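# Remove loose screw, then flip cover off knife

## Task

Pull the loose screw out of the cover and set it down on the mat. Then raise the cover off the knife and place it upside down (its back facing down) on the mat. The screw must still be on the mat when the scene ends.

## Robot and tools

Robot: two arms, left_arm and right_arm. Each carries a sixteen-motor hand with index, middle and ring fingers plus a thumb. right_arm has a right hand, and left_arm has its mirror image. Arm roots in the scene frame: left_arm (+0.045, +0.253, +0.003) m and right_arm (+0.007, -0.364, +0.006) m, both turned almost nothing. A post stands behind the arms. Loose objects are sometimes nudged briefly.

Frames. Scene frame: origin at table-top height, between the arms; +z up, +x out over the table, left_arm on the +y side. Results give each end_effector_position (m) and end_effector_quat_wxyz in that arm's own base frame. These can be a few cm off. Offsets are taken along the current Hand target's own axes. Hand point axes on the right hand: +z runs along the straight fingers toward the tips, +x runs across the palm away from the thumb, and +y points out of the palm face. The palm face sits at y = -0.063 m. On the left hand, +x points toward the thumb. A rigid mast on the palm side of the wrist can strike things.

The row (48 numbers, each in [-1, 1]), one list covering both arms:
- left_arm dx, dy, dz, rx, ry, rz
- left hand's 16 motor goals
- left current_limit, speed
- the same 24 values for right_arm.

Pose values are offsets, not poses. Scale: 1.0 = 0.6 m or 180 degrees. rx, ry, rz form one rotation vector. All six zero means nothing new is asked of that arm.

Hand values are absolute goals, so 0 is a real position. To leave a hand unchanged, send back its hand_goal, hand_current_limit and hand_speed.

Motor order for each hand, as (angle at +1, angle at -1; straight value):
- index_mcp, index_abd, index_pip, index_dip
- middle_mcp, middle_abd, middle_pip, middle_dip
- ring_mcp, ring_abd, ring_pip, ring_dip
- thumb_cmc, thumb_axl, thumb_mcp, thumb_ipl
- _mcp (-18, +128 deg; +0.75): curls the finger toward the palm as the value falls.
- _abd (-60, +60; 0.00): swings the finger sideways, away from the thumb toward -1.
- _pip (-29, +108; +0.58) and _dip (-21, +117; +0.70): bend the middle and last hinges.
- thumb_cmc (-20, +120; +0.71): swings the thumb in front of the palm toward -1.
- thumb_axl (-27, +140; +0.68): rolls the thumb about its own line.
- thumb_mcp (-69, +109; +0.23) and thumb_ipl (-77, +108; +0.17): bend the thumb.

current_limit maps -1..+1 onto 0..550 mA, with a floor of 11 mA. Low limits may leave fingers too weak to lift. speed gives a hinge rate of (speed+1)/2 × 8.5 rad/s. Defaults are +0.4 and -0.6, and the last values sent stay in force.

Tools:
- execute_actions(actions, cameras): actions holds up to 15 rows, one per 1/30 s step. A shorter list repeats its final row up to step 15. Every row is an offset from the Hand target at the start of that action, not from the row before. Each new action starts from the updated Hand target, so repeating an offset keeps moving the arm. Images appear only when actions is empty or cameras names them. ["all"] gives every camera, [] gives none.
- move(target, speed, blend, blocking, cameras): drives each hand point in a straight line. target is one 48-value row or up to 15 rows, all offsets from the same starting Hand targets. speed is the path top speed, 0.002 to 4.3 m/s, default 0.25; turning rate is twice that number in rad/s. blend is a corner radius in m; 0 stops at each target. The whole move is capped at 10 s. It does not avoid obstacles, and faster moves overshoot and hit harder. blocking=false returns after about 0.5 s while the move continues. The result adds a move: line: done, off_target, moving, held or fault, plus limits=paced (pose clipped) or limits=held (steps withheld).
- wait(seconds 0–3600): lets time pass with no new command.
- stop(): brakes a running move.
- zoom_image(camera cam_high or cam_low, region [x0,y0,x1,y1], at most 504×504): enlarges part of the latest image. Both cameras are 672x504.
- read_manual(section "licences").
- finished_scene(scene 1): ends the scene and cannot be undone.

Reading results:
- Hand target is the last commanded pose after clipping; the next offsets count from it. The hand often rests short of it, so send the gap as an offset.
- Orientation commands are clipped to within 40 degrees of the measured orientation each step.
- The elbow sags under load, so aim higher to compensate.
- hand_goal: goals now written. hand_measured: actual hinge positions. hand_current_ma: positive means pushing toward -1.
- hand_state: moving, goal, blocked (still pressing, away from its goal) or overload.
- Joint velocities may read "within noise". Joint torques include offsets, and numbers 3 and 4 wrap at ±28 N m.

Things to avoid:
- Letting anything leave the table.
- Dropping parts even a few mm, or releasing parts while they are still moving.
- Fast impacts or heavy pressing against fixed things.
- Contact between the two hands, including closing one hand on the other's fingers. A moderate hit between the arms can fail the scene.
- A motor that carries 495 mA or more for 5 s shuts down for 10 s. A HAND FAULT line cancels the remaining calls in that reply.
- Motors heat under load: MOTOR HOT appears at 85 °C, and at 100 °C the arm drops.
- An arm blocked by something keeps pushing. Command its target back past the hand point to release it.

Each tool is called after "Call:" as name(argument=value, ...), one argument or row to a line, values as JSON.

## Session

Call:
execute_actions(
  actions=[],
)

Scene clock: 0.00 s.
left_arm: end_effector_position=(+0.4145, +0.2433, +0.3819) hand_goal=(+0.754, +0.000, +0.576, +0.696, +0.754, +0.000, +0.576, +0.696, +0.754, +0.000, +0.576, +0.696, +0.714, +0.678, +0.226, +0.168) hand_measured=(+0.7535, +0.0007, +0.5770, +0.6958, +0.7535, +0.0007, +0.5770, +0.6958, +0.7535, +0.0007, +0.5770, +0.6958, +0.7142, +0.6767, +0.2262, +0.1681) hand_current_ma=(-7, -11, +1, -2, -7, +5, +6, -4, +11, -3, +5, -5, +5, -6, -6, -6) hand_state=(goal, goal, goal, goal, goal, goal, goal, goal, overload, goal, goal, goal, goal, goal, goal, goal) hand_current_limit=0.40 hand_speed=-0.60 end_effector_quat_wxyz=(+0.350, -0.423, +0.766, +0.334) | right_arm: end_effector_position=(+0.4685, +0.2600, +0.2122) hand_goal=(+0.754, +0.000, +0.576, +0.696, +0.754, +0.000, +0.576, +0.696, +0.754, +0.000, +0.576, +0.696, +0.714, +0.678, +0.226, +0.168) hand_measured=(+0.7535, +0.0007, +0.5770, +0.6958, +0.7523, +0.0007, +0.5770, +0.6971, +0.7523, -0.0008, +0.5770, +0.6958, +0.7142, +0.6767, +0.2262, +0.1672) hand_current_ma=(-5, +9, -6, -8, +6, +7, -10, +3, +11, +4, -6, -1, +13, +7, -1, +0) hand_state=(goal, goal, goal, goal, goal, goal, goal, goal, goal, goal, goal, goal, goal, goal, goal, goal) hand_current_limit=0.40 hand_speed=-0.60 end_effector_quat_wxyz=(+0.246, +0.305, +0.882, +0.263)
Joint positions: left_arm=[0.169 1.43 1.481 -0.995 -0.854 -2.119] | right_arm=[0.479 1.245 0.772 -0.361 -0.005 -0.423]
Joint velocities: within noise
Joint torques (N m): no reading
Motor temperatures (°C): left_arm=[37 30 31 32 35 30] | right_arm=[34 36 36 39 29 30]
Heat: left arm: hottest waist 37 °C; right arm: hottest wrist pitch 39 °C.
Hand target: left_arm +0.4187, +0.2440, +0.3902; +0.359, -0.426, +0.762, +0.331 | right_arm +0.4757, +0.2637, +0.2307; +0.258, +0.303, +0.875, +0.276

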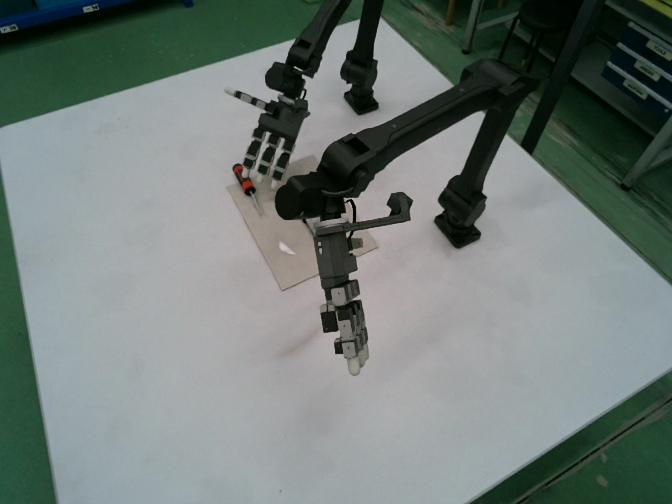

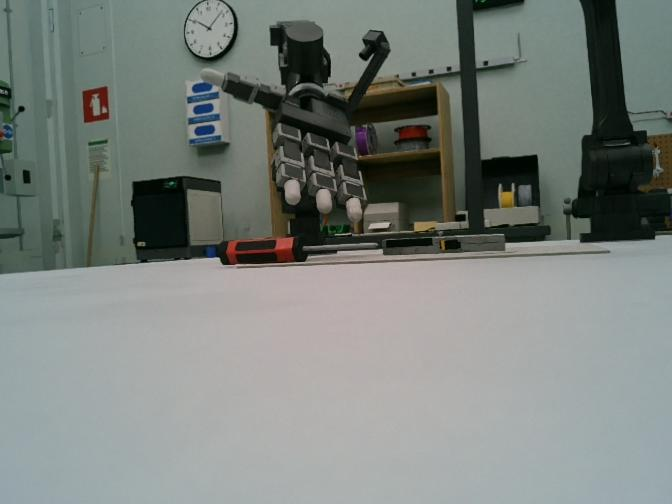

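Call:
zoom_image(
  camera="cam_high",
  region=[200, 140, 400, 300],
)

Call:
zoom_image(
  camera="cam_low",
  region=[200, 200, 620, 290],
)

Scaled by 2.520 from the camera's image (finer frame: 960x720).

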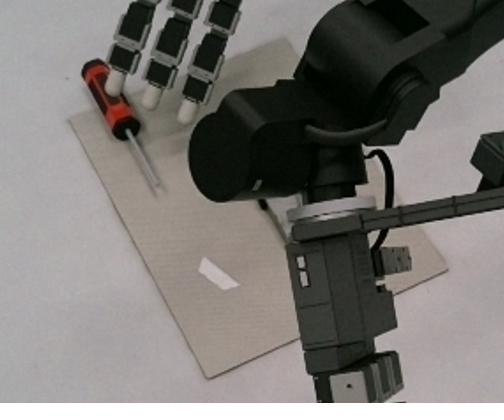

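Scaled by 1.200 from the camera's image (finer frame: 960x720).

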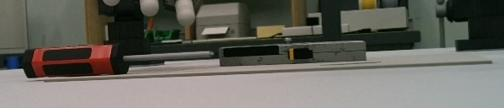

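Call:
move(
  target=[-0.0255,0.39,0.197,0,0,0,0.754,0,0.576,0.696,0.754,0,0.576,0.696,0.754,0,0.576,0.696,0.714,0.678,0.226,0.168,0.4,-0.6,0,0,0,0,0,0,0.754,0,0.576,0.696,0.754,0,0.576,0.696,0.754,0,0.576,0.696,0.714,0.678,0.226,0.168,0.4,-0.6],
  cameras=["all"],
)

Scene clock: 24.27 s.
left_arm: end_effector_position=(+0.2514, +0.4410, +0.3813) hand_goal=(+0.754, +0.000, +0.576, +0.696, +0.754, +0.000, +0.576, +0.696, +0.754, +0.000, +0.576, +0.696, +0.714, +0.678, +0.226, +0.168) hand_measured=(+0.7559, -0.0008, +0.5770, +0.6958, +0.7571, +0.0007, +0.5770, +0.6958, +0.7667, +0.0007, +0.5770, +0.6958, +0.7154, +0.6777, +0.2252, +0.1672) hand_current_ma=(-6, -3, +7, -10, -6, +7, +10, -4, +14, +1, +5, -8, +12, -4, +0, -7) hand_state=(goal, goal, goal, goal, goal, goal, goal, goal, overload, goal, goal, goal, goal, goal, goal, goal) hand_current_limit=0.40 hand_speed=-0.60 end_effector_quat_wxyz=(+0.351, -0.427, +0.767, +0.326) | right_arm: end_effector_position=(+0.4685, +0.2600, +0.2122) hand_goal=(+0.754, +0.000, +0.576, +0.696, +0.754, +0.000, +0.576, +0.696, +0.754, +0.000, +0.576, +0.696, +0.714, +0.678, +0.226, +0.168) hand_measured=(+0.7559, +0.0007, +0.5757, +0.6958, +0.7559, +0.0007, +0.5770, +0.6958, +0.7559, -0.0008, +0.5757, +0.6958, +0.7167, +0.6777, +0.2252, +0.1681) hand_current_ma=(-5, +11, -5, -7, +7, +6, -6, +3, +12, +6, -5, +1, +11, +5, +1, +4) hand_state=(goal, goal, goal, goal, goal, goal, goal, goal, goal, goal, goal, goal, goal, goal, goal, goal) hand_current_limit=0.40 hand_speed=-0.60 end_effector_quat_wxyz=(+0.246, +0.305, +0.882, +0.263)
Joint positions: left_arm=[0.761 1.229 1.257 -0.66 -0.41 -1.615] | right_arm=[0.479 1.245 0.772 -0.361 -0.005 -0.423]
Joint torques (N m): left_arm=[1.44 -11.34 10 3.14 -0.11 0.14] | right_arm=[-0.67 -4.95 9.96 1.92 -0.02 -0.03]
Motor temperatures (°C): left_arm=[37 31 39 32 35 30] | right_arm=[34 37 41 39 29 30]
Heat: left arm: hottest elbow 39 °C; right arm: hottest elbow 41 °C.
Hand target: left_arm +0.2484, +0.4438, +0.3874; +0.359, -0.426, +0.761, +0.331 | right_arm +0.4757, +0.2637, +0.2307; +0.258, +0.303, +0.875, +0.276
Off the commanded pose: left_arm 0.007 m, 1 deg | right_arm 0.020 m, 2 deg.
move: done

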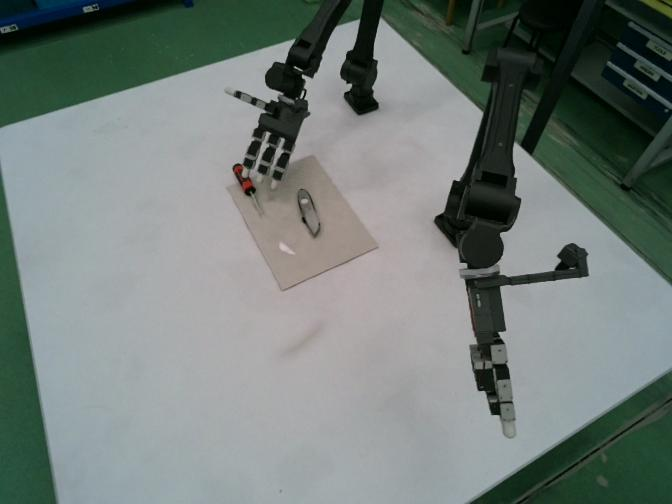

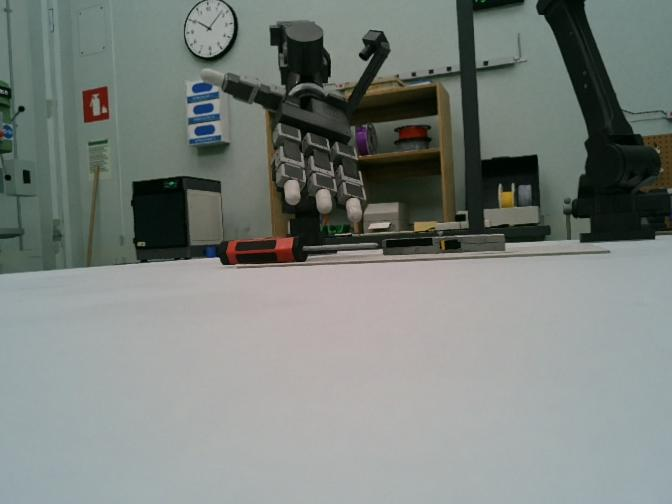

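Call:
zoom_image(
  camera="cam_high",
  region=[220, 150, 390, 300],
)

Call:
zoom_image(
  camera="cam_high",
  region=[280, 175, 340, 250],
)

Call:
zoom_image(
  camera="cam_low",
  region=[360, 220, 520, 280],
)

Scaled by 2.965 from the camera's image (finer frame: 960x720).

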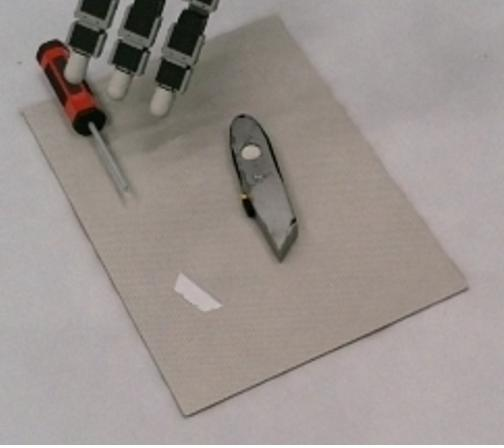

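Scaled by 6.720 from the camera's image (finer frame: 960x720).

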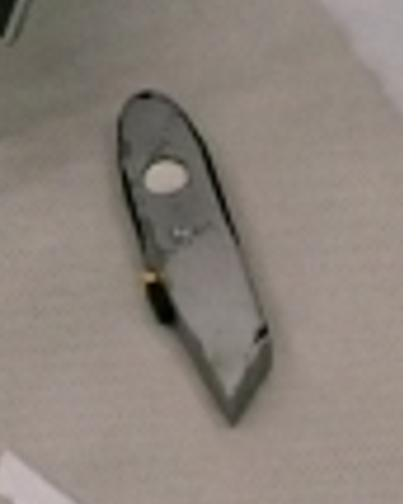

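Scaled by 3.150 from the camera's image (finer frame: 960x720).

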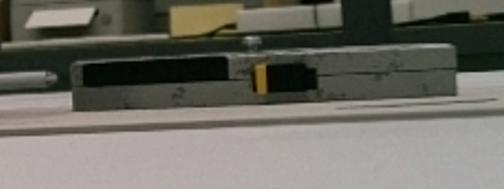

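Call:
zoom_image(
  camera="cam_low",
  region=[420, 222, 462, 258],
)

Call:
zoom_image(
  camera="cam_high",
  region=[292, 190, 328, 226],
)

Scaled by 12.000 from the camera's image (finer frame: 960x720).

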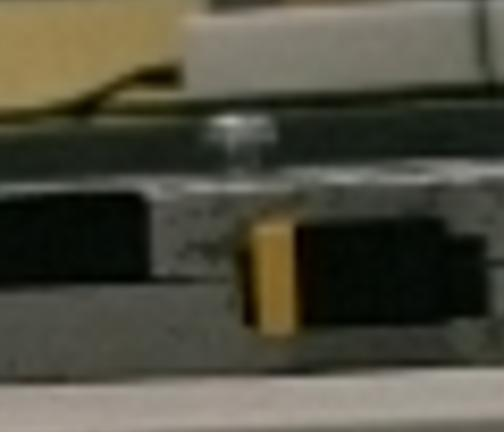

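Scaled by 14.000 from the camera's image (finer frame: 960x720).

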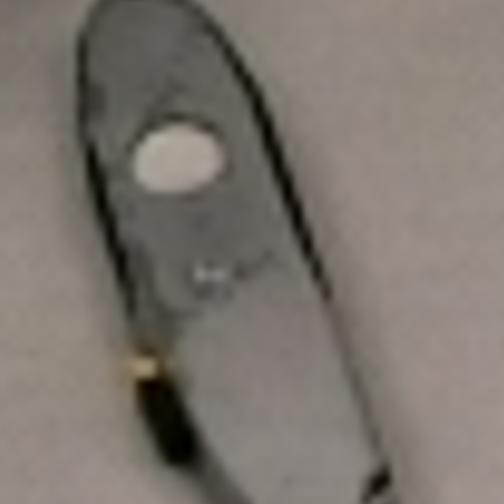

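Call:
move(
  target=[0,0,0,0,0,0,0.754,0,0.576,0.696,0.754,0,0.576,0.696,0.754,0,0.576,0.696,0.714,0.678,0.226,0.168,0.4,-0.6,0.081,0.165,-0.164,0.432,0.020,-0.429,0.300,0,-0.679,0.681,1.0,0,0.576,0.696,1.0,0,0.576,0.696,-0.5,0.678,0.1695,-0.1035,0.4,-0.6],
  cameras=["all"],
  speed=0.2,
)

Scene clock: 307.50 s.
left_arm: end_effector_position=(+0.2514, +0.4410, +0.3813) hand_goal=(+0.754, +0.000, +0.576, +0.696, +0.754, +0.000, +0.576, +0.696, +0.754, +0.000, +0.576, +0.696, +0.714, +0.678, +0.226, +0.168) hand_measured=(+0.7559, -0.0008, +0.5770, +0.6958, +0.7571, +0.0007, +0.5770, +0.6958, +0.7667, +0.0007, +0.5770, +0.6958, +0.7154, +0.6777, +0.2252, +0.1681) hand_current_ma=(-7, -8, +4, -5, +1, +7, +11, -2, +9, +2, +1, -4, +11, -5, -2, -5) hand_state=(goal, goal, goal, goal, goal, goal, goal, goal, overload, goal, goal, goal, goal, goal, goal, goal) hand_current_limit=0.40 hand_speed=-0.60 end_effector_quat_wxyz=(+0.351, -0.427, +0.767, +0.326) | right_arm: end_effector_position=(+0.4169, +0.3204, +0.3329) hand_goal=(+0.300, +0.000, -0.678, +0.682, +1.000, +0.000, +0.576, +0.696, +1.000, +0.000, +0.576, +0.696, -0.500, +0.678, +0.170, -0.104) hand_measured=(+0.2976, +0.0007, -0.6741, +0.6856, +0.9922, +0.0007, +0.5718, +0.6971, +0.9922, +0.0007, +0.5744, +0.6958, -0.5040, +0.6756, +0.1668, -0.1053) hand_current_ma=(-5, +12, -5, -12, +7, +7, -11, +5, +8, +8, +3, -2, +9, +8, -6, -1) hand_state=(goal, goal, goal, goal, goal, goal, goal, goal, goal, goal, goal, goal, goal, goal, goal, goal) hand_current_limit=0.40 hand_speed=-0.60 end_effector_quat_wxyz=(+0.249, -0.272, +0.842, -0.395)
Joint positions: left_arm=[0.761 1.229 1.257 -0.66 -0.41 -1.614] | right_arm=[0.845 1.571 1.726 -1.682 0.97 -1.374]
Joint torques (N m): left_arm=[1.67 -11.11 9.91 3.07 -0.11 0.12] | right_arm=[-0.09 -7.53 11.78 0.1 1.14 -0.13]
Motor temperatures (°C): left_arm=[34 32 49 31 32 30] | right_arm=[33 37 49 37 29 30]
Heat: left arm: hottest elbow 49 °C; right arm: hottest elbow 49 °C.
Hand target: left_arm +0.2484, +0.4438, +0.3874; +0.360, -0.426, +0.762, +0.330 | right_arm +0.4201, +0.3300, +0.3507; +0.108, -0.187, +0.845, -0.489
Off the commanded pose: left_arm 0.007 m, 1 deg | right_arm 0.020 m, 22 deg.
joint sent to its limit (right arm) — joint 4 (wrist pitch), lower limit. The joint targets are off in orientation, not in position.
move: off_target (right_arm)

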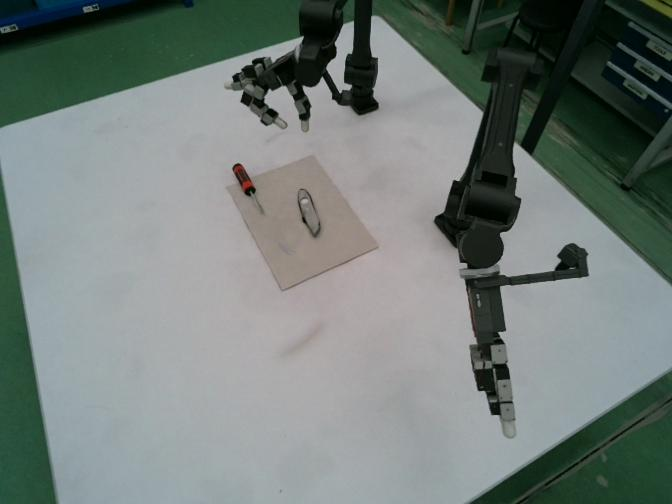

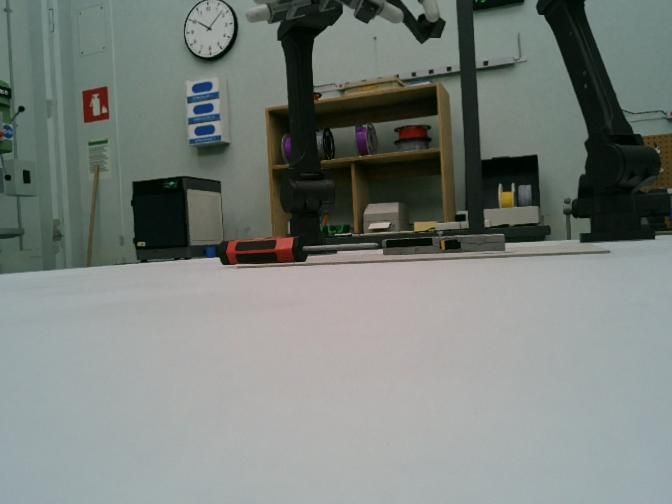

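Call:
zoom_image(
  camera="cam_high",
  region=[220, 150, 390, 300],
)

Call:
zoom_image(
  camera="cam_high",
  region=[220, 40, 390, 160],
)

Scaled by 2.965 from the camera's image (finer frame: 960x720).

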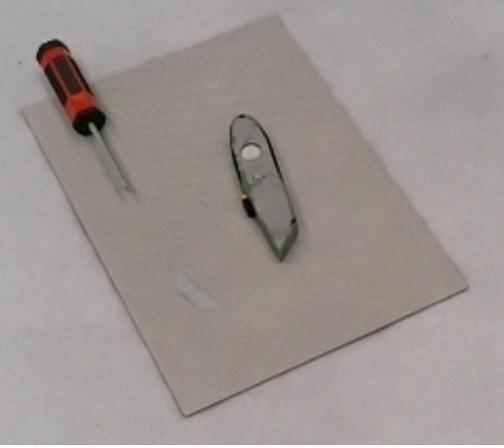

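Scaled by 2.965 from the camera's image (finer frame: 960x720).

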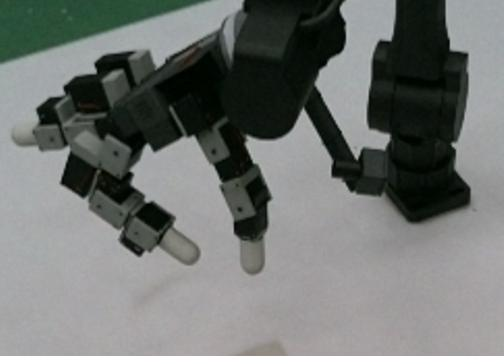

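Call:
move(
  target=[0,0,0,0,0,0,0.754,0,0.576,0.696,0.754,0,0.576,0.696,0.754,0,0.576,0.696,0.714,0.678,0.226,0.168,0.4,-0.6,0.0097,0.3163,0.152,0,-0.0962,-0.0556,0.300,0,-0.679,0.681,1.0,0,0.576,0.696,1.0,0,0.576,0.696,-0.5,0.678,0.1695,-0.1035,0.4,-0.6],
  cameras=["all"],
  speed=0.15,
)

Call:
zoom_image(
  camera="cam_high",
  region=[220, 100, 390, 250],
)

Call:
zoom_image(
  camera="cam_low",
  region=[340, 120, 520, 280],
)

Scene clock: 353.67 s.
left_arm: end_effector_position=(+0.2514, +0.4410, +0.3813) hand_goal=(+0.754, +0.000, +0.576, +0.696, +0.754, +0.000, +0.576, +0.696, +0.754, +0.000, +0.576, +0.696, +0.714, +0.678, +0.226, +0.168) hand_measured=(+0.7559, -0.0008, +0.5770, +0.6958, +0.7571, +0.0007, +0.5770, +0.6958, +0.7667, +0.0007, +0.5770, +0.6958, +0.7154, +0.6777, +0.2252, +0.1681) hand_current_ma=(-7, -6, +7, -7, +1, +6, +9, -4, +11, +1, +2, -11, +4, +2, -8, -7) hand_state=(goal, goal, goal, goal, goal, goal, goal, goal, overload, goal, goal, goal, goal, goal, goal, goal) hand_current_limit=0.40 hand_speed=-0.60 end_effector_quat_wxyz=(+0.351, -0.427, +0.767, +0.326) | right_arm: end_effector_position=(+0.4071, +0.3362, +0.1422) hand_goal=(+0.300, +0.000, -0.678, +0.682, +1.000, +0.000, +0.576, +0.696, +1.000, +0.000, +0.576, +0.696, -0.500, +0.678, +0.170, -0.104) hand_measured=(+0.2988, +0.0007, -0.6754, +0.6843, +0.9910, +0.0007, +0.5705, +0.6907, +0.9898, +0.0051, +0.5731, +0.6932, -0.5040, +0.6746, +0.1668, -0.1063) hand_current_ma=(-7, +11, -1, -6, +5, +8, -11, +5, +8, +6, +0, +1, +5, +6, -2, +1) hand_state=(goal, goal, goal, goal, goal, goal, goal, goal, goal, goal, goal, goal, goal, goal, goal, goal) hand_current_limit=0.40 hand_speed=-0.60 end_effector_quat_wxyz=(+0.182, -0.338, +0.798, -0.465)
Joint positions: left_arm=[0.761 1.229 1.257 -0.66 -0.41 -1.614] | right_arm=[0.899 1.763 1.461 -1.482 1.033 -1.351]
Joint torques (N m): left_arm=[1.32 -11.46 9.94 2.97 -0.08 0.08] | right_arm=[-0.03 -9.82 7.01 0.53 1.16 0.18]
Heat: left arm: hottest elbow 50 °C; right arm: hottest elbow 52 °C.
Hand target: left_arm +0.2484, +0.4438, +0.3874; +0.360, -0.426, +0.762, +0.330 | right_arm +0.4080, +0.3418, +0.1406; +0.191, -0.332, +0.800, -0.463
Off the commanded pose: left_arm 0.007 m, 1 deg | right_arm 0.006 m, 1 deg.
move: done

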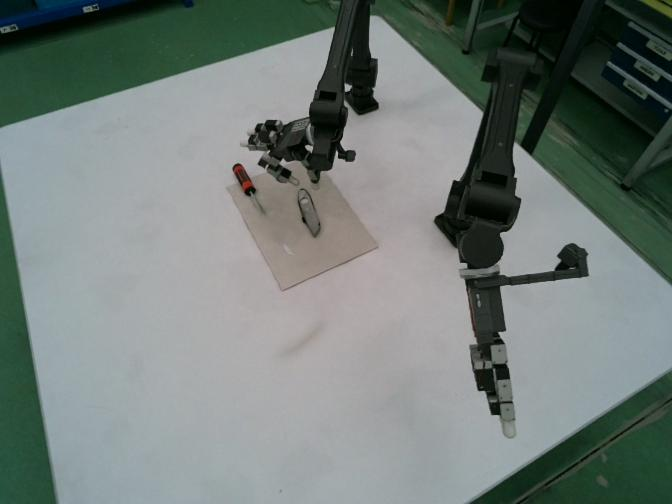

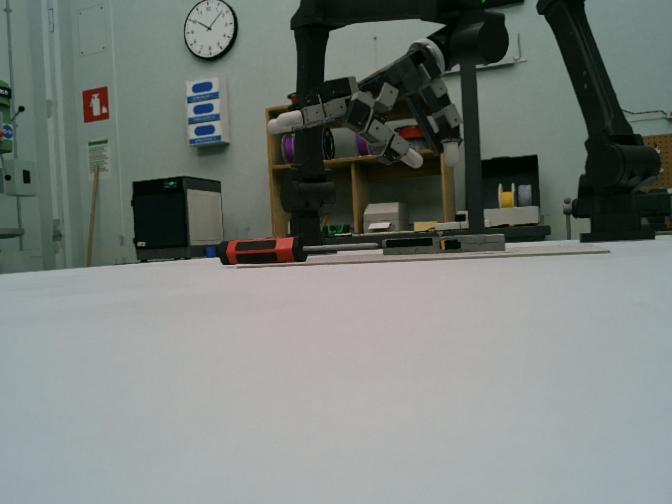

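Scaled by 2.965 from the camera's image (finer frame: 960x720).

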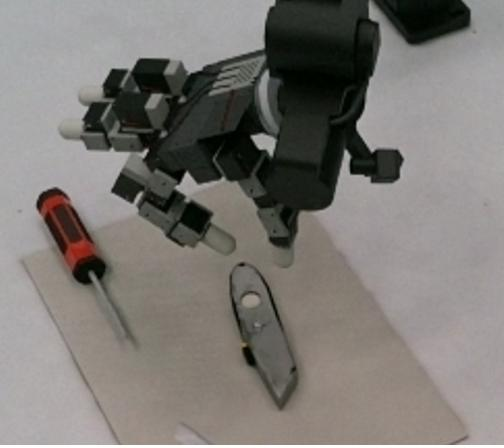

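Scaled by 2.800 from the camera's image (finer frame: 960x720).

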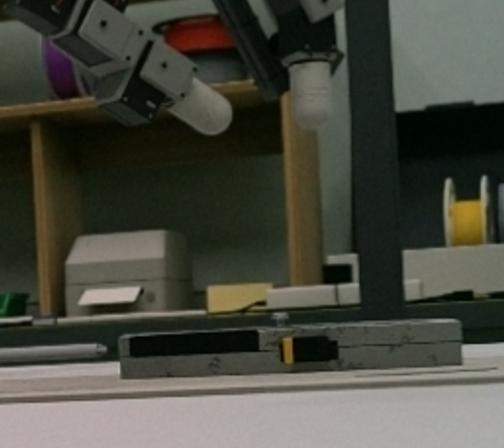

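Call:
move(
  target=[0,0,0,0,0,0,0.754,0,0.576,0.696,0.754,0,0.576,0.696,0.754,0,0.576,0.696,0.714,0.678,0.226,0.168,0.4,-0.6,0,0.101,0.0583,0,0,0,0.300,0,-0.679,0.681,1.0,0,0.576,0.696,1.0,0,0.576,0.696,-0.5,0.678,0.1695,-0.1035,0.4,-0.6],
  cameras=["all"],
  speed=0.1,
)

Call:
zoom_image(
  camera="cam_high",
  region=[270, 160, 350, 240],
)

Call:
zoom_image(
  camera="cam_low",
  region=[380, 160, 500, 260],
)

Scene clock: 387.23 s.
left_arm: end_effector_position=(+0.2514, +0.4410, +0.3813) hand_goal=(+0.754, +0.000, +0.576, +0.696, +0.754, +0.000, +0.576, +0.696, +0.754, +0.000, +0.576, +0.696, +0.714, +0.678, +0.226, +0.168) hand_measured=(+0.7559, +0.0007, +0.5770, +0.6958, +0.7559, +0.0007, +0.5770, +0.6958, +0.7667, +0.0007, +0.5770, +0.6958, +0.7154, +0.6767, +0.2252, +0.1681) hand_current_ma=(-9, -4, +7, -7, -1, +9, +7, -5, +7, +1, +6, -9, +6, -1, -12, -4) hand_state=(goal, goal, goal, goal, goal, goal, goal, goal, overload, goal, goal, goal, goal, goal, goal, goal) hand_current_limit=0.40 hand_speed=-0.60 end_effector_quat_wxyz=(+0.351, -0.427, +0.767, +0.326) | right_arm: end_effector_position=(+0.4085, +0.3378, +0.0755) hand_goal=(+0.300, +0.000, -0.678, +0.682, +1.000, +0.000, +0.576, +0.696, +1.000, +0.000, +0.576, +0.696, -0.500, +0.678, +0.170, -0.104) hand_measured=(+0.2988, -0.0008, -0.6741, +0.6856, +0.9910, -0.0008, +0.5718, +0.6920, +0.9910, +0.0021, +0.5744, +0.6932, -0.5040, +0.6746, +0.1658, -0.1063) hand_current_ma=(-4, +9, -5, -11, +8, +6, -9, +2, +1, +2, +1, -4, +10, +10, -6, +3) hand_state=(goal, goal, goal, goal, goal, goal, goal, goal, goal, goal, goal, goal, goal, goal, goal, goal) hand_current_limit=0.40 hand_speed=-0.60 end_effector_quat_wxyz=(+0.186, -0.335, +0.799, -0.464)
Joint positions: left_arm=[0.761 1.229 1.257 -0.66 -0.41 -1.614] | right_arm=[0.899 1.828 1.365 -1.314 1.033 -1.348]
Joint torques (N m): left_arm=[1.26 -11.34 9.89 3.22 -0.12 0.1] | right_arm=[-0.03 -9.88 6.31 0.51 1.15 0.17]
Heat: left arm: hottest elbow 50 °C; right arm: hottest elbow 47 °C.
Hand target: left_arm +0.2484, +0.4438, +0.3874; +0.360, -0.426, +0.762, +0.330 | right_arm +0.4081, +0.3417, +0.0707; +0.191, -0.332, +0.800, -0.462
Off the commanded pose: left_arm 0.007 m, 1 deg | right_arm 0.006 m, 1 deg.
move: done

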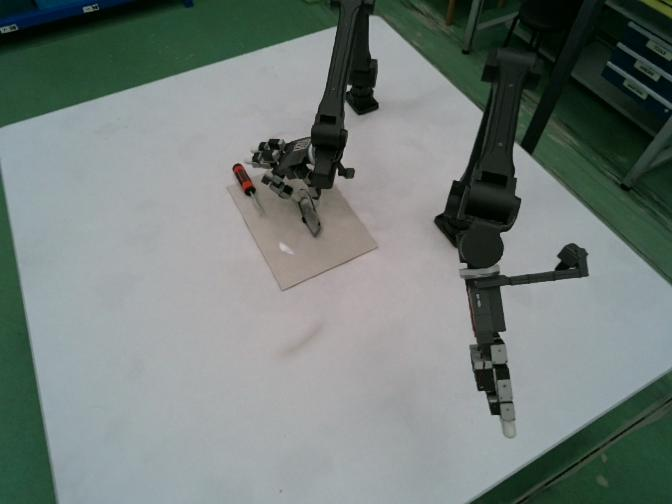

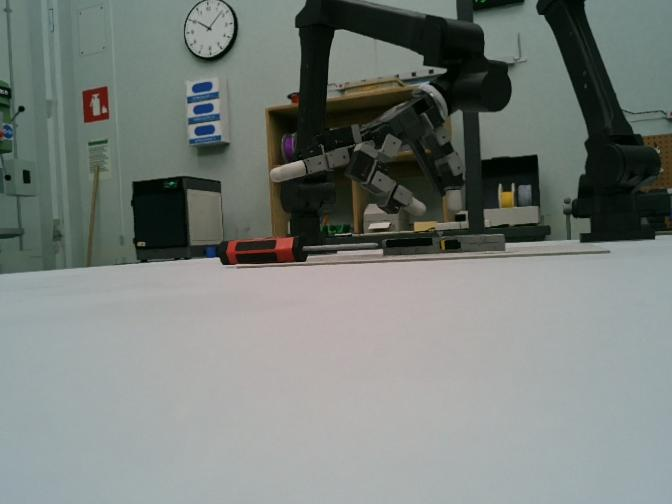

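Scaled by 6.300 from the camera's image (finer frame: 960x720).

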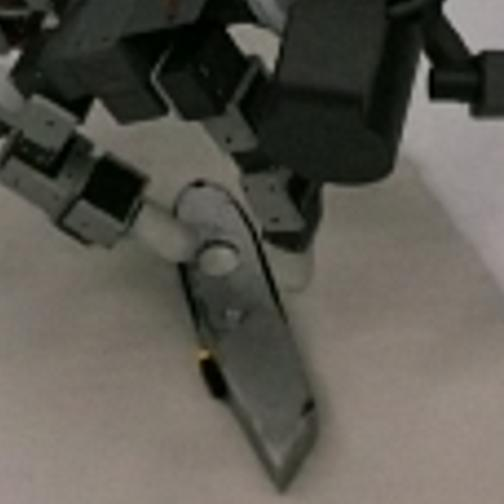

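Scaled by 4.200 from the camera's image (finer frame: 960x720).

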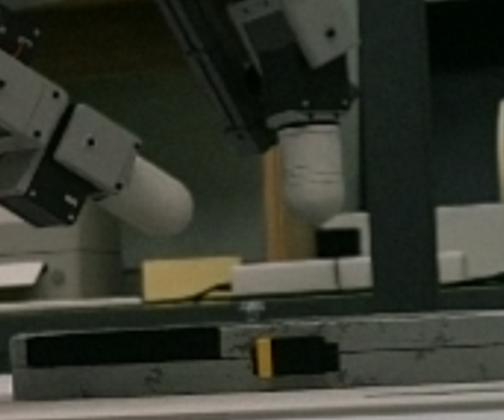

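Call:
move(
  target=[0,0,0,0,0,0,0.754,0,0.576,0.696,0.754,0,0.576,0.696,0.754,0,0.576,0.696,0.714,0.678,0.226,0.168,0.4,-0.6,-0.0112,0.0283,-0.009,0,0,0,0.300,0,-0.679,0.681,1.0,0,0.576,0.696,1.0,0,0.576,0.696,-0.5,0.678,0.1695,-0.1035,0.4,-0.6],
  cameras=["all"],
  speed=0.1,
)

Call:
zoom_image(
  camera="cam_high",
  region=[270, 160, 350, 240],
)

Call:
zoom_image(
  camera="cam_low",
  region=[380, 160, 500, 260],
)

Scene clock: 409.20 s.
left_arm: end_effector_position=(+0.2514, +0.4410, +0.3813) hand_goal=(+0.754, +0.000, +0.576, +0.696, +0.754, +0.000, +0.576, +0.696, +0.754, +0.000, +0.576, +0.696, +0.714, +0.678, +0.226, +0.168) hand_measured=(+0.7559, +0.0007, +0.5770, +0.6958, +0.7571, +0.0007, +0.5757, +0.6958, +0.7667, -0.0008, +0.5770, +0.6958, +0.7154, +0.6777, +0.2252, +0.1681) hand_current_ma=(-5, -7, +3, -6, -3, +9, +7, -5, +7, -1, +6, -8, +6, -1, -5, -3) hand_state=(goal, goal, goal, goal, goal, goal, goal, goal, overload, goal, goal, goal, goal, goal, goal, goal) hand_current_limit=0.40 hand_speed=-0.60 end_effector_quat_wxyz=(+0.351, -0.427, +0.767, +0.326) | right_arm: end_effector_position=(+0.4000, +0.3490, +0.0551) hand_goal=(+0.300, +0.000, -0.678, +0.682, +1.000, +0.000, +0.576, +0.696, +1.000, +0.000, +0.576, +0.696, -0.500, +0.678, +0.170, -0.104) hand_measured=(+0.2988, +0.0007, -0.6741, +0.6856, +0.9910, +0.0007, +0.5705, +0.6920, +0.9910, +0.0036, +0.5744, +0.6932, -0.5040, +0.6756, +0.1668, -0.1063) hand_current_ma=(-8, +13, -6, -8, +3, +5, -10, +4, +7, +1, -3, -2, +11, +6, -1, +2) hand_state=(goal, goal, goal, goal, goal, goal, goal, goal, goal, goal, goal, goal, goal, goal, goal, goal) hand_current_limit=0.40 hand_speed=-0.60 end_effector_quat_wxyz=(+0.185, -0.338, +0.797, -0.465)
Joint positions: left_arm=[0.761 1.229 1.257 -0.66 -0.41 -1.614] | right_arm=[0.926 1.87 1.365 -1.313 1.03 -1.307]
Joint torques (N m): left_arm=[1.26 -11.34 9.92 3.1 -0.16 0.12] | right_arm=[-0.38 -10.29 7.84 -0.27 1.03 0.18]
Heat: left arm: hottest elbow 51 °C; right arm: hottest elbow 45 °C.
Hand target: left_arm +0.2484, +0.4438, +0.3874; +0.360, -0.426, +0.762, +0.330 | right_arm +0.4036, +0.3557, +0.0586; +0.191, -0.332, +0.800, -0.463
Off the commanded pose: left_arm 0.007 m, 1 deg | right_arm 0.008 m, 1 deg.
move: done

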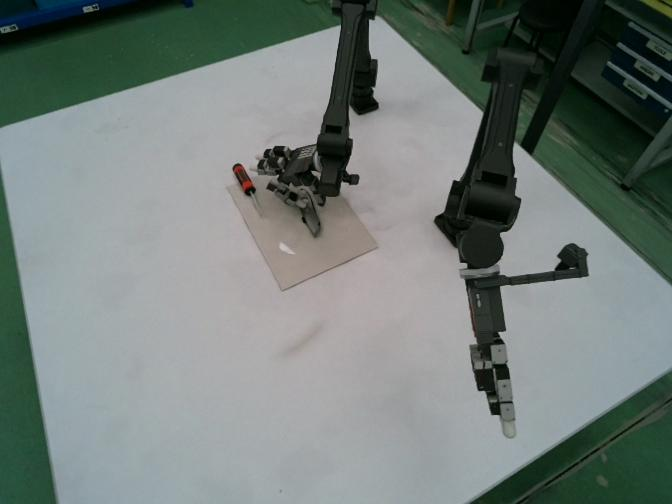

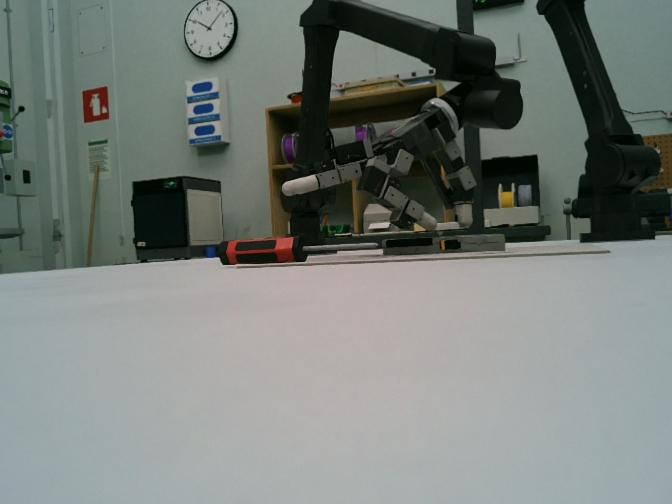

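Scaled by 6.300 from the camera's image (finer frame: 960x720).

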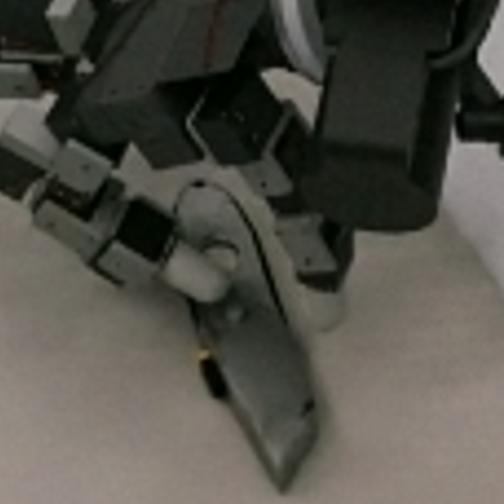

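Scaled by 4.200 from the camera's image (finer frame: 960x720).

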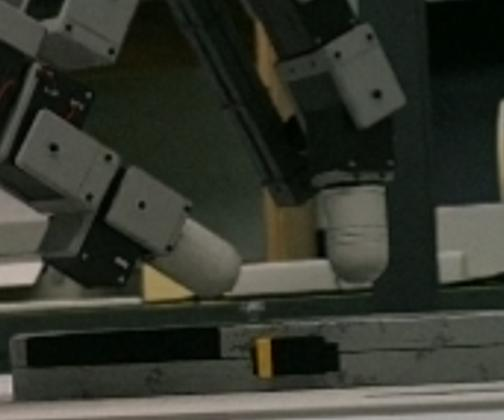

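Call:
move(
  target=[0,0,0,0,0,0,0.754,0,0.576,0.696,0.754,0,0.576,0.696,0.754,0,0.576,0.696,0.714,0.678,0.226,0.168,0.4,-0.6,-0.0353,-0.0321,0.0223,0,0,0,0.300,0,-0.679,0.681,1.0,0,0.576,0.696,1.0,0,0.576,0.696,-0.5,0.678,0.1695,-0.1035,0.4,-0.6],
  cameras=["all"],
  speed=0.1,
)

Call:
zoom_image(
  camera="cam_high",
  region=[270, 170, 330, 230],
)

Call:
zoom_image(
  camera="cam_low",
  region=[390, 180, 480, 260],
)

Scene clock: 426.77 s.
left_arm: end_effector_position=(+0.2514, +0.4410, +0.3813) hand_goal=(+0.754, +0.000, +0.576, +0.696, +0.754, +0.000, +0.576, +0.696, +0.754, +0.000, +0.576, +0.696, +0.714, +0.678, +0.226, +0.168) hand_measured=(+0.7559, +0.0007, +0.5770, +0.6958, +0.7571, +0.0007, +0.5770, +0.6958, +0.7667, +0.0007, +0.5770, +0.6958, +0.7154, +0.6767, +0.2252, +0.1681) hand_current_ma=(-9, -8, +5, -10, -2, +14, +9, -2, +8, +3, +10, -12, +0, +0, -3, -5) hand_state=(goal, goal, goal, goal, goal, goal, goal, goal, overload, goal, goal, goal, goal, goal, goal, goal) hand_current_limit=0.40 hand_speed=-0.60 end_effector_quat_wxyz=(+0.351, -0.427, +0.767, +0.326) | right_arm: end_effector_position=(+0.4202, +0.3403, +0.0596) hand_goal=(+0.300, +0.000, -0.678, +0.682, +1.000, +0.000, +0.576, +0.696, +1.000, +0.000, +0.576, +0.696, -0.500, +0.678, +0.170, -0.104) hand_measured=(+0.2988, +0.0021, -0.6741, +0.6856, +0.9910, +0.0007, +0.5718, +0.6920, +0.9898, +0.0036, +0.5744, +0.6932, -0.5040, +0.6756, +0.1668, -0.1053) hand_current_ma=(-6, +12, -7, -8, +5, +7, -11, +1, +7, +3, +0, +1, +8, +6, -5, +1) hand_state=(goal, goal, goal, goal, goal, goal, goal, goal, goal, goal, goal, goal, goal, goal, goal, goal) hand_current_limit=0.40 hand_speed=-0.60 end_effector_quat_wxyz=(+0.178, -0.335, +0.797, -0.470)
Joint positions: left_arm=[0.761 1.229 1.257 -0.66 -0.41 -1.614] | right_arm=[0.886 1.88 1.395 -1.304 1.039 -1.355]
Joint torques (N m): left_arm=[1.32 -11.52 9.8 3.29 -0.12 0.09] | right_arm=[-0.79 -10.05 9.96 0.5 1.09 -0.18]
Motor temperatures (°C): left_arm=[33 32 51 31 32 29] | right_arm=[32 38 44 35 31 30]
Heat: left arm: hottest elbow 51 °C; right arm: hottest elbow 44 °C.
Hand target: left_arm +0.2484, +0.4438, +0.3874; +0.360, -0.426, +0.762, +0.330 | right_arm +0.4334, +0.3556, +0.0685; +0.191, -0.332, +0.800, -0.463
Off the commanded pose: left_arm 0.007 m, 1 deg | right_arm 0.022 m, 2 deg.
move: off_target (right_arm)

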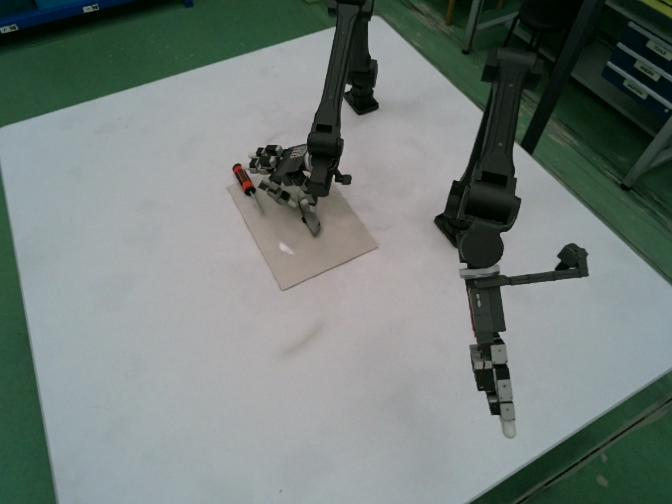

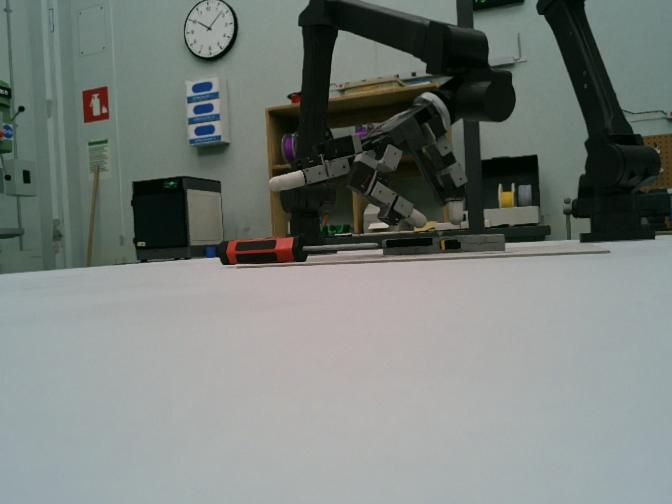

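Scaled by 8.400 from the camera's image (finer frame: 960x720).

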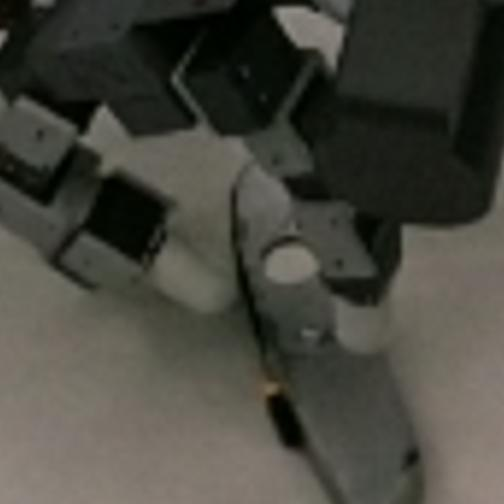

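Scaled by 5.600 from the camera's image (finer frame: 960x720).

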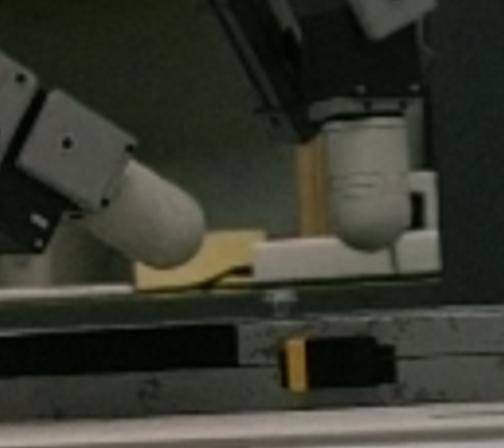

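Call:
move(
  target=[0,0,0,0,0,0,0.754,0,0.576,0.696,0.754,0,0.576,0.696,0.754,0,0.576,0.696,0.714,0.678,0.226,0.168,0.4,-0.6,0.026,0.027,-0.0152,0,0,0,0.300,0,-0.679,0.681,1.0,0,0.576,0.696,1.0,0,0.576,0.696,-0.5,0.678,0.1695,-0.1035,0.4,-0.6],
  cameras=["all"],
  speed=0.1,
)

Call:
zoom_image(
  camera="cam_high",
  region=[270, 170, 330, 230],
)

Call:
zoom_image(
  camera="cam_low",
  region=[390, 180, 480, 260],
)

Scene clock: 479.50 s.
left_arm: end_effector_position=(+0.2514, +0.4410, +0.3813) hand_goal=(+0.754, +0.000, +0.576, +0.696, +0.754, +0.000, +0.576, +0.696, +0.754, +0.000, +0.576, +0.696, +0.714, +0.678, +0.226, +0.168) hand_measured=(+0.7559, -0.0008, +0.5770, +0.6958, +0.7559, +0.0007, +0.5770, +0.6958, +0.7667, +0.0007, +0.5770, +0.6958, +0.7154, +0.6777, +0.2252, +0.1681) hand_current_ma=(-7, -12, +7, -11, -4, +8, +13, -5, +12, -1, +6, -9, +6, +5, -9, -4) hand_state=(goal, goal, goal, goal, goal, goal, goal, goal, overload, goal, goal, goal, goal, goal, goal, goal) hand_current_limit=0.40 hand_speed=-0.60 end_effector_quat_wxyz=(+0.351, -0.427, +0.767, +0.326) | right_arm: end_effector_position=(+0.4113, +0.3541, +0.0595) hand_goal=(+0.300, +0.000, -0.678, +0.682, +1.000, +0.000, +0.576, +0.696, +1.000, +0.000, +0.576, +0.696, -0.500, +0.678, +0.170, -0.104) hand_measured=(+0.2976, +0.0021, -0.6741, +0.6856, +0.9910, +0.0007, +0.5718, +0.6920, +0.9910, +0.0036, +0.5757, +0.6945, -0.5040, +0.6756, +0.1668, -0.1053) hand_current_ma=(-6, +11, -3, -8, +5, +3, -11, +5, +7, +2, +0, -2, +11, +8, -1, +3) hand_state=(goal, goal, goal, goal, goal, goal, goal, goal, goal, goal, goal, goal, goal, goal, goal, goal) hand_current_limit=0.40 hand_speed=-0.60 end_effector_quat_wxyz=(+0.189, -0.336, +0.798, -0.463)
Joint positions: left_arm=[0.761 1.229 1.257 -0.66 -0.41 -1.614] | right_arm=[0.915 1.88 1.395 -1.304 1.034 -1.328]
Joint torques (N m): left_arm=[0.97 -11.63 9.98 3.08 -0.11 0.11] | right_arm=[-0.38 -10.81 6.75 -0.13 1 0.2]
Motor temperatures (°C): left_arm=[33 32 52 31 31 29] | right_arm=[32 39 49 35 31 30]
Heat: left arm: hottest elbow 52 °C; right arm: hottest elbow 49 °C.
Hand target: left_arm +0.2484, +0.4438, +0.3874; +0.360, -0.426, +0.762, +0.330 | right_arm +0.4112, +0.3558, +0.0590; +0.191, -0.332, +0.800, -0.463
Off the commanded pose: left_arm 0.007 m, 1 deg | right_arm 0.002 m, 1 deg.
move: done

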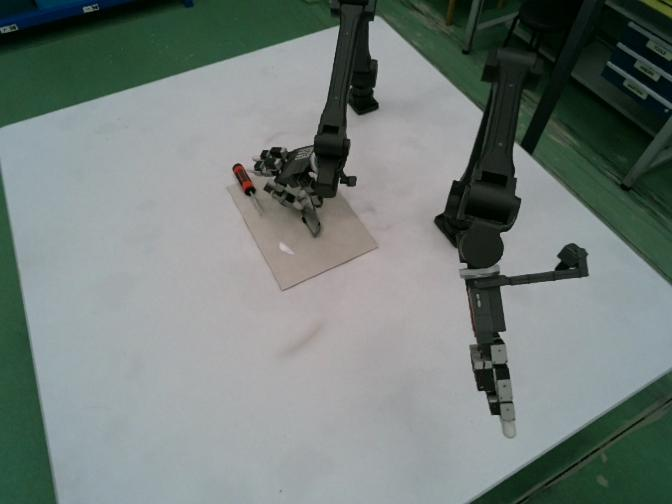

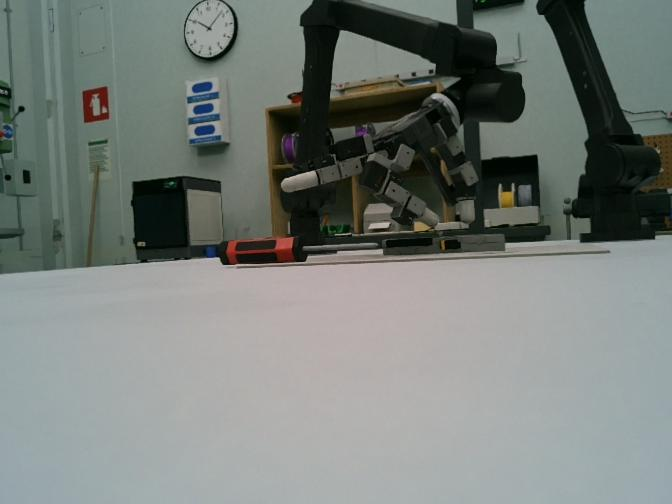

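Scaled by 8.400 from the camera's image (finer frame: 960x720).

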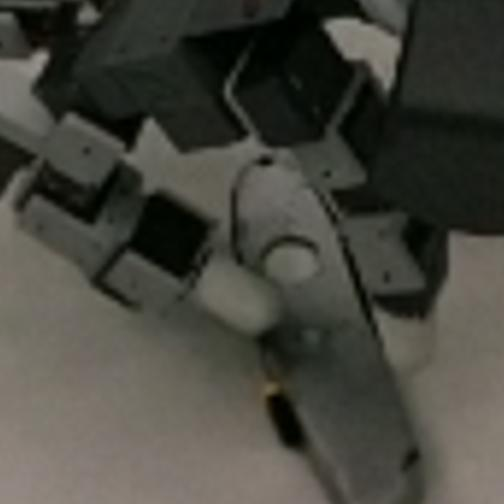

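Scaled by 5.600 from the camera's image (finer frame: 960x720).

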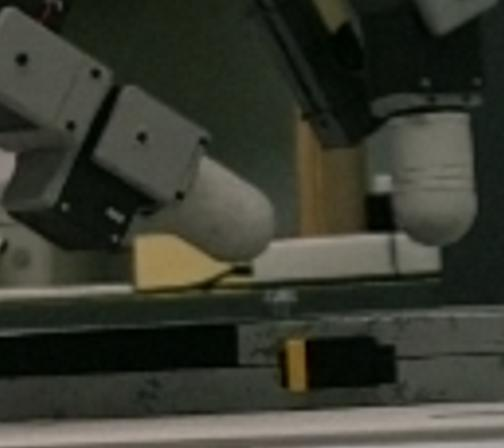

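Call:
move(
  target=[0,0,0,0,0,0,0.754,0,0.576,0.696,0.754,0,0.576,0.696,0.754,0,0.576,0.696,0.714,0.678,0.226,0.168,0.4,-0.6,0.009,0.0117,0.0065,0,0,0,0.300,0,-0.679,0.681,1.0,0,0.576,0.696,1.0,0,0.576,0.696,-0.5,0.678,0.1695,-0.1035,0.4,-0.6],
  cameras=["all"],
  speed=0.05,
)

Call:
zoom_image(
  camera="cam_high",
  region=[270, 170, 330, 230],
)

Call:
zoom_image(
  camera="cam_low",
  region=[390, 180, 480, 260],
)

Scene clock: 492.57 s.
left_arm: end_effector_position=(+0.2514, +0.4410, +0.3813) hand_goal=(+0.754, +0.000, +0.576, +0.696, +0.754, +0.000, +0.576, +0.696, +0.754, +0.000, +0.576, +0.696, +0.714, +0.678, +0.226, +0.168) hand_measured=(+0.7559, +0.0007, +0.5770, +0.6958, +0.7559, +0.0007, +0.5770, +0.6958, +0.7667, -0.0008, +0.5770, +0.6958, +0.7154, +0.6777, +0.2252, +0.1681) hand_current_ma=(-15, -13, +5, -6, -1, +7, +13, -7, +9, -1, +8, -10, +6, -3, -11, -3) hand_state=(goal, goal, goal, goal, goal, goal, goal, goal, overload, goal, goal, goal, goal, goal, goal, goal) hand_current_limit=0.40 hand_speed=-0.60 end_effector_quat_wxyz=(+0.351, -0.427, +0.767, +0.326) | right_arm: end_effector_position=(+0.4074, +0.3490, +0.0536) hand_goal=(+0.300, +0.000, -0.678, +0.682, +1.000, +0.000, +0.576, +0.696, +1.000, +0.000, +0.576, +0.696, -0.500, +0.678, +0.170, -0.104) hand_measured=(+0.2988, +0.0007, -0.6754, +0.6856, +0.9910, +0.0007, +0.5718, +0.6920, +0.9910, +0.0036, +0.5744, +0.6920, -0.5040, +0.6746, +0.1658, -0.1063) hand_current_ma=(-10, +11, -3, -11, +4, +7, -13, +5, +7, +3, -1, +1, +9, +2, -5, +4) hand_state=(goal, goal, goal, goal, goal, goal, goal, goal, goal, goal, goal, goal, goal, goal, goal, goal) hand_current_limit=0.40 hand_speed=-0.60 end_effector_quat_wxyz=(+0.184, -0.338, +0.797, -0.466)
Joint positions: left_arm=[0.761 1.229 1.257 -0.66 -0.41 -1.614] | right_arm=[0.915 1.88 1.377 -1.301 1.033 -1.324]
Joint torques (N m): left_arm=[0.79 -10.75 10.03 3.17 -0.1 0.1] | right_arm=[-0.26 -10.99 6.15 0.47 0.99 0.19]
Heat: left arm: hottest elbow 52 °C; right arm: hottest elbow 48 °C.
Hand target: left_arm +0.2484, +0.4438, +0.3874; +0.360, -0.426, +0.762, +0.330 | right_arm +0.4073, +0.3521, +0.0510; +0.191, -0.331, +0.800, -0.463
Off the commanded pose: left_arm 0.007 m, 1 deg | right_arm 0.004 m, 1 deg.
move: done

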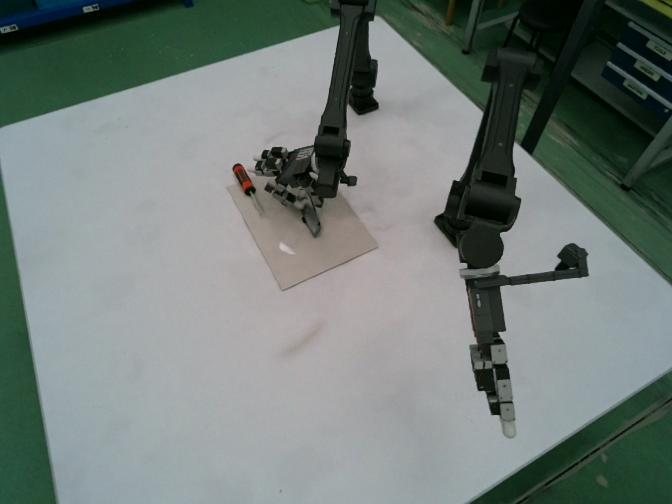

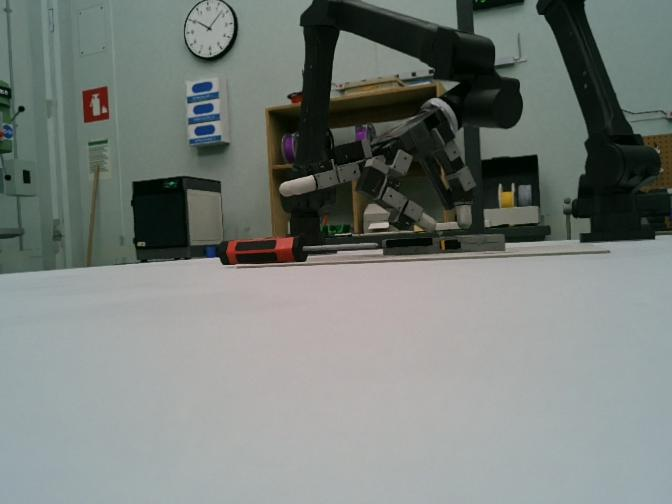

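Scaled by 8.400 from the camera's image (finer frame: 960x720).

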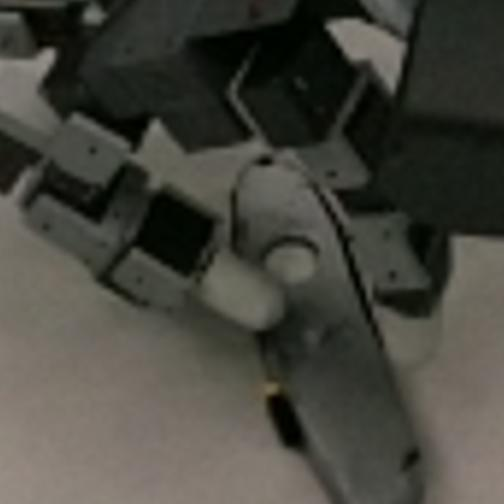

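Scaled by 5.600 from the camera's image (finer frame: 960x720).

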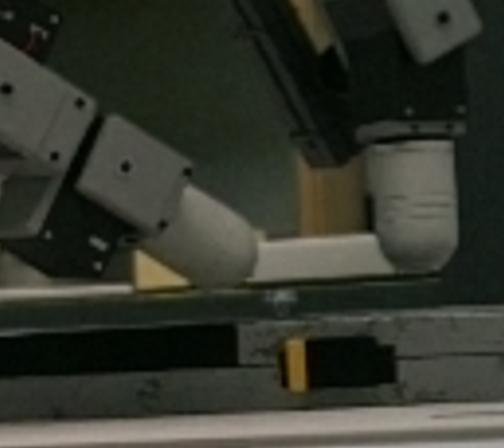

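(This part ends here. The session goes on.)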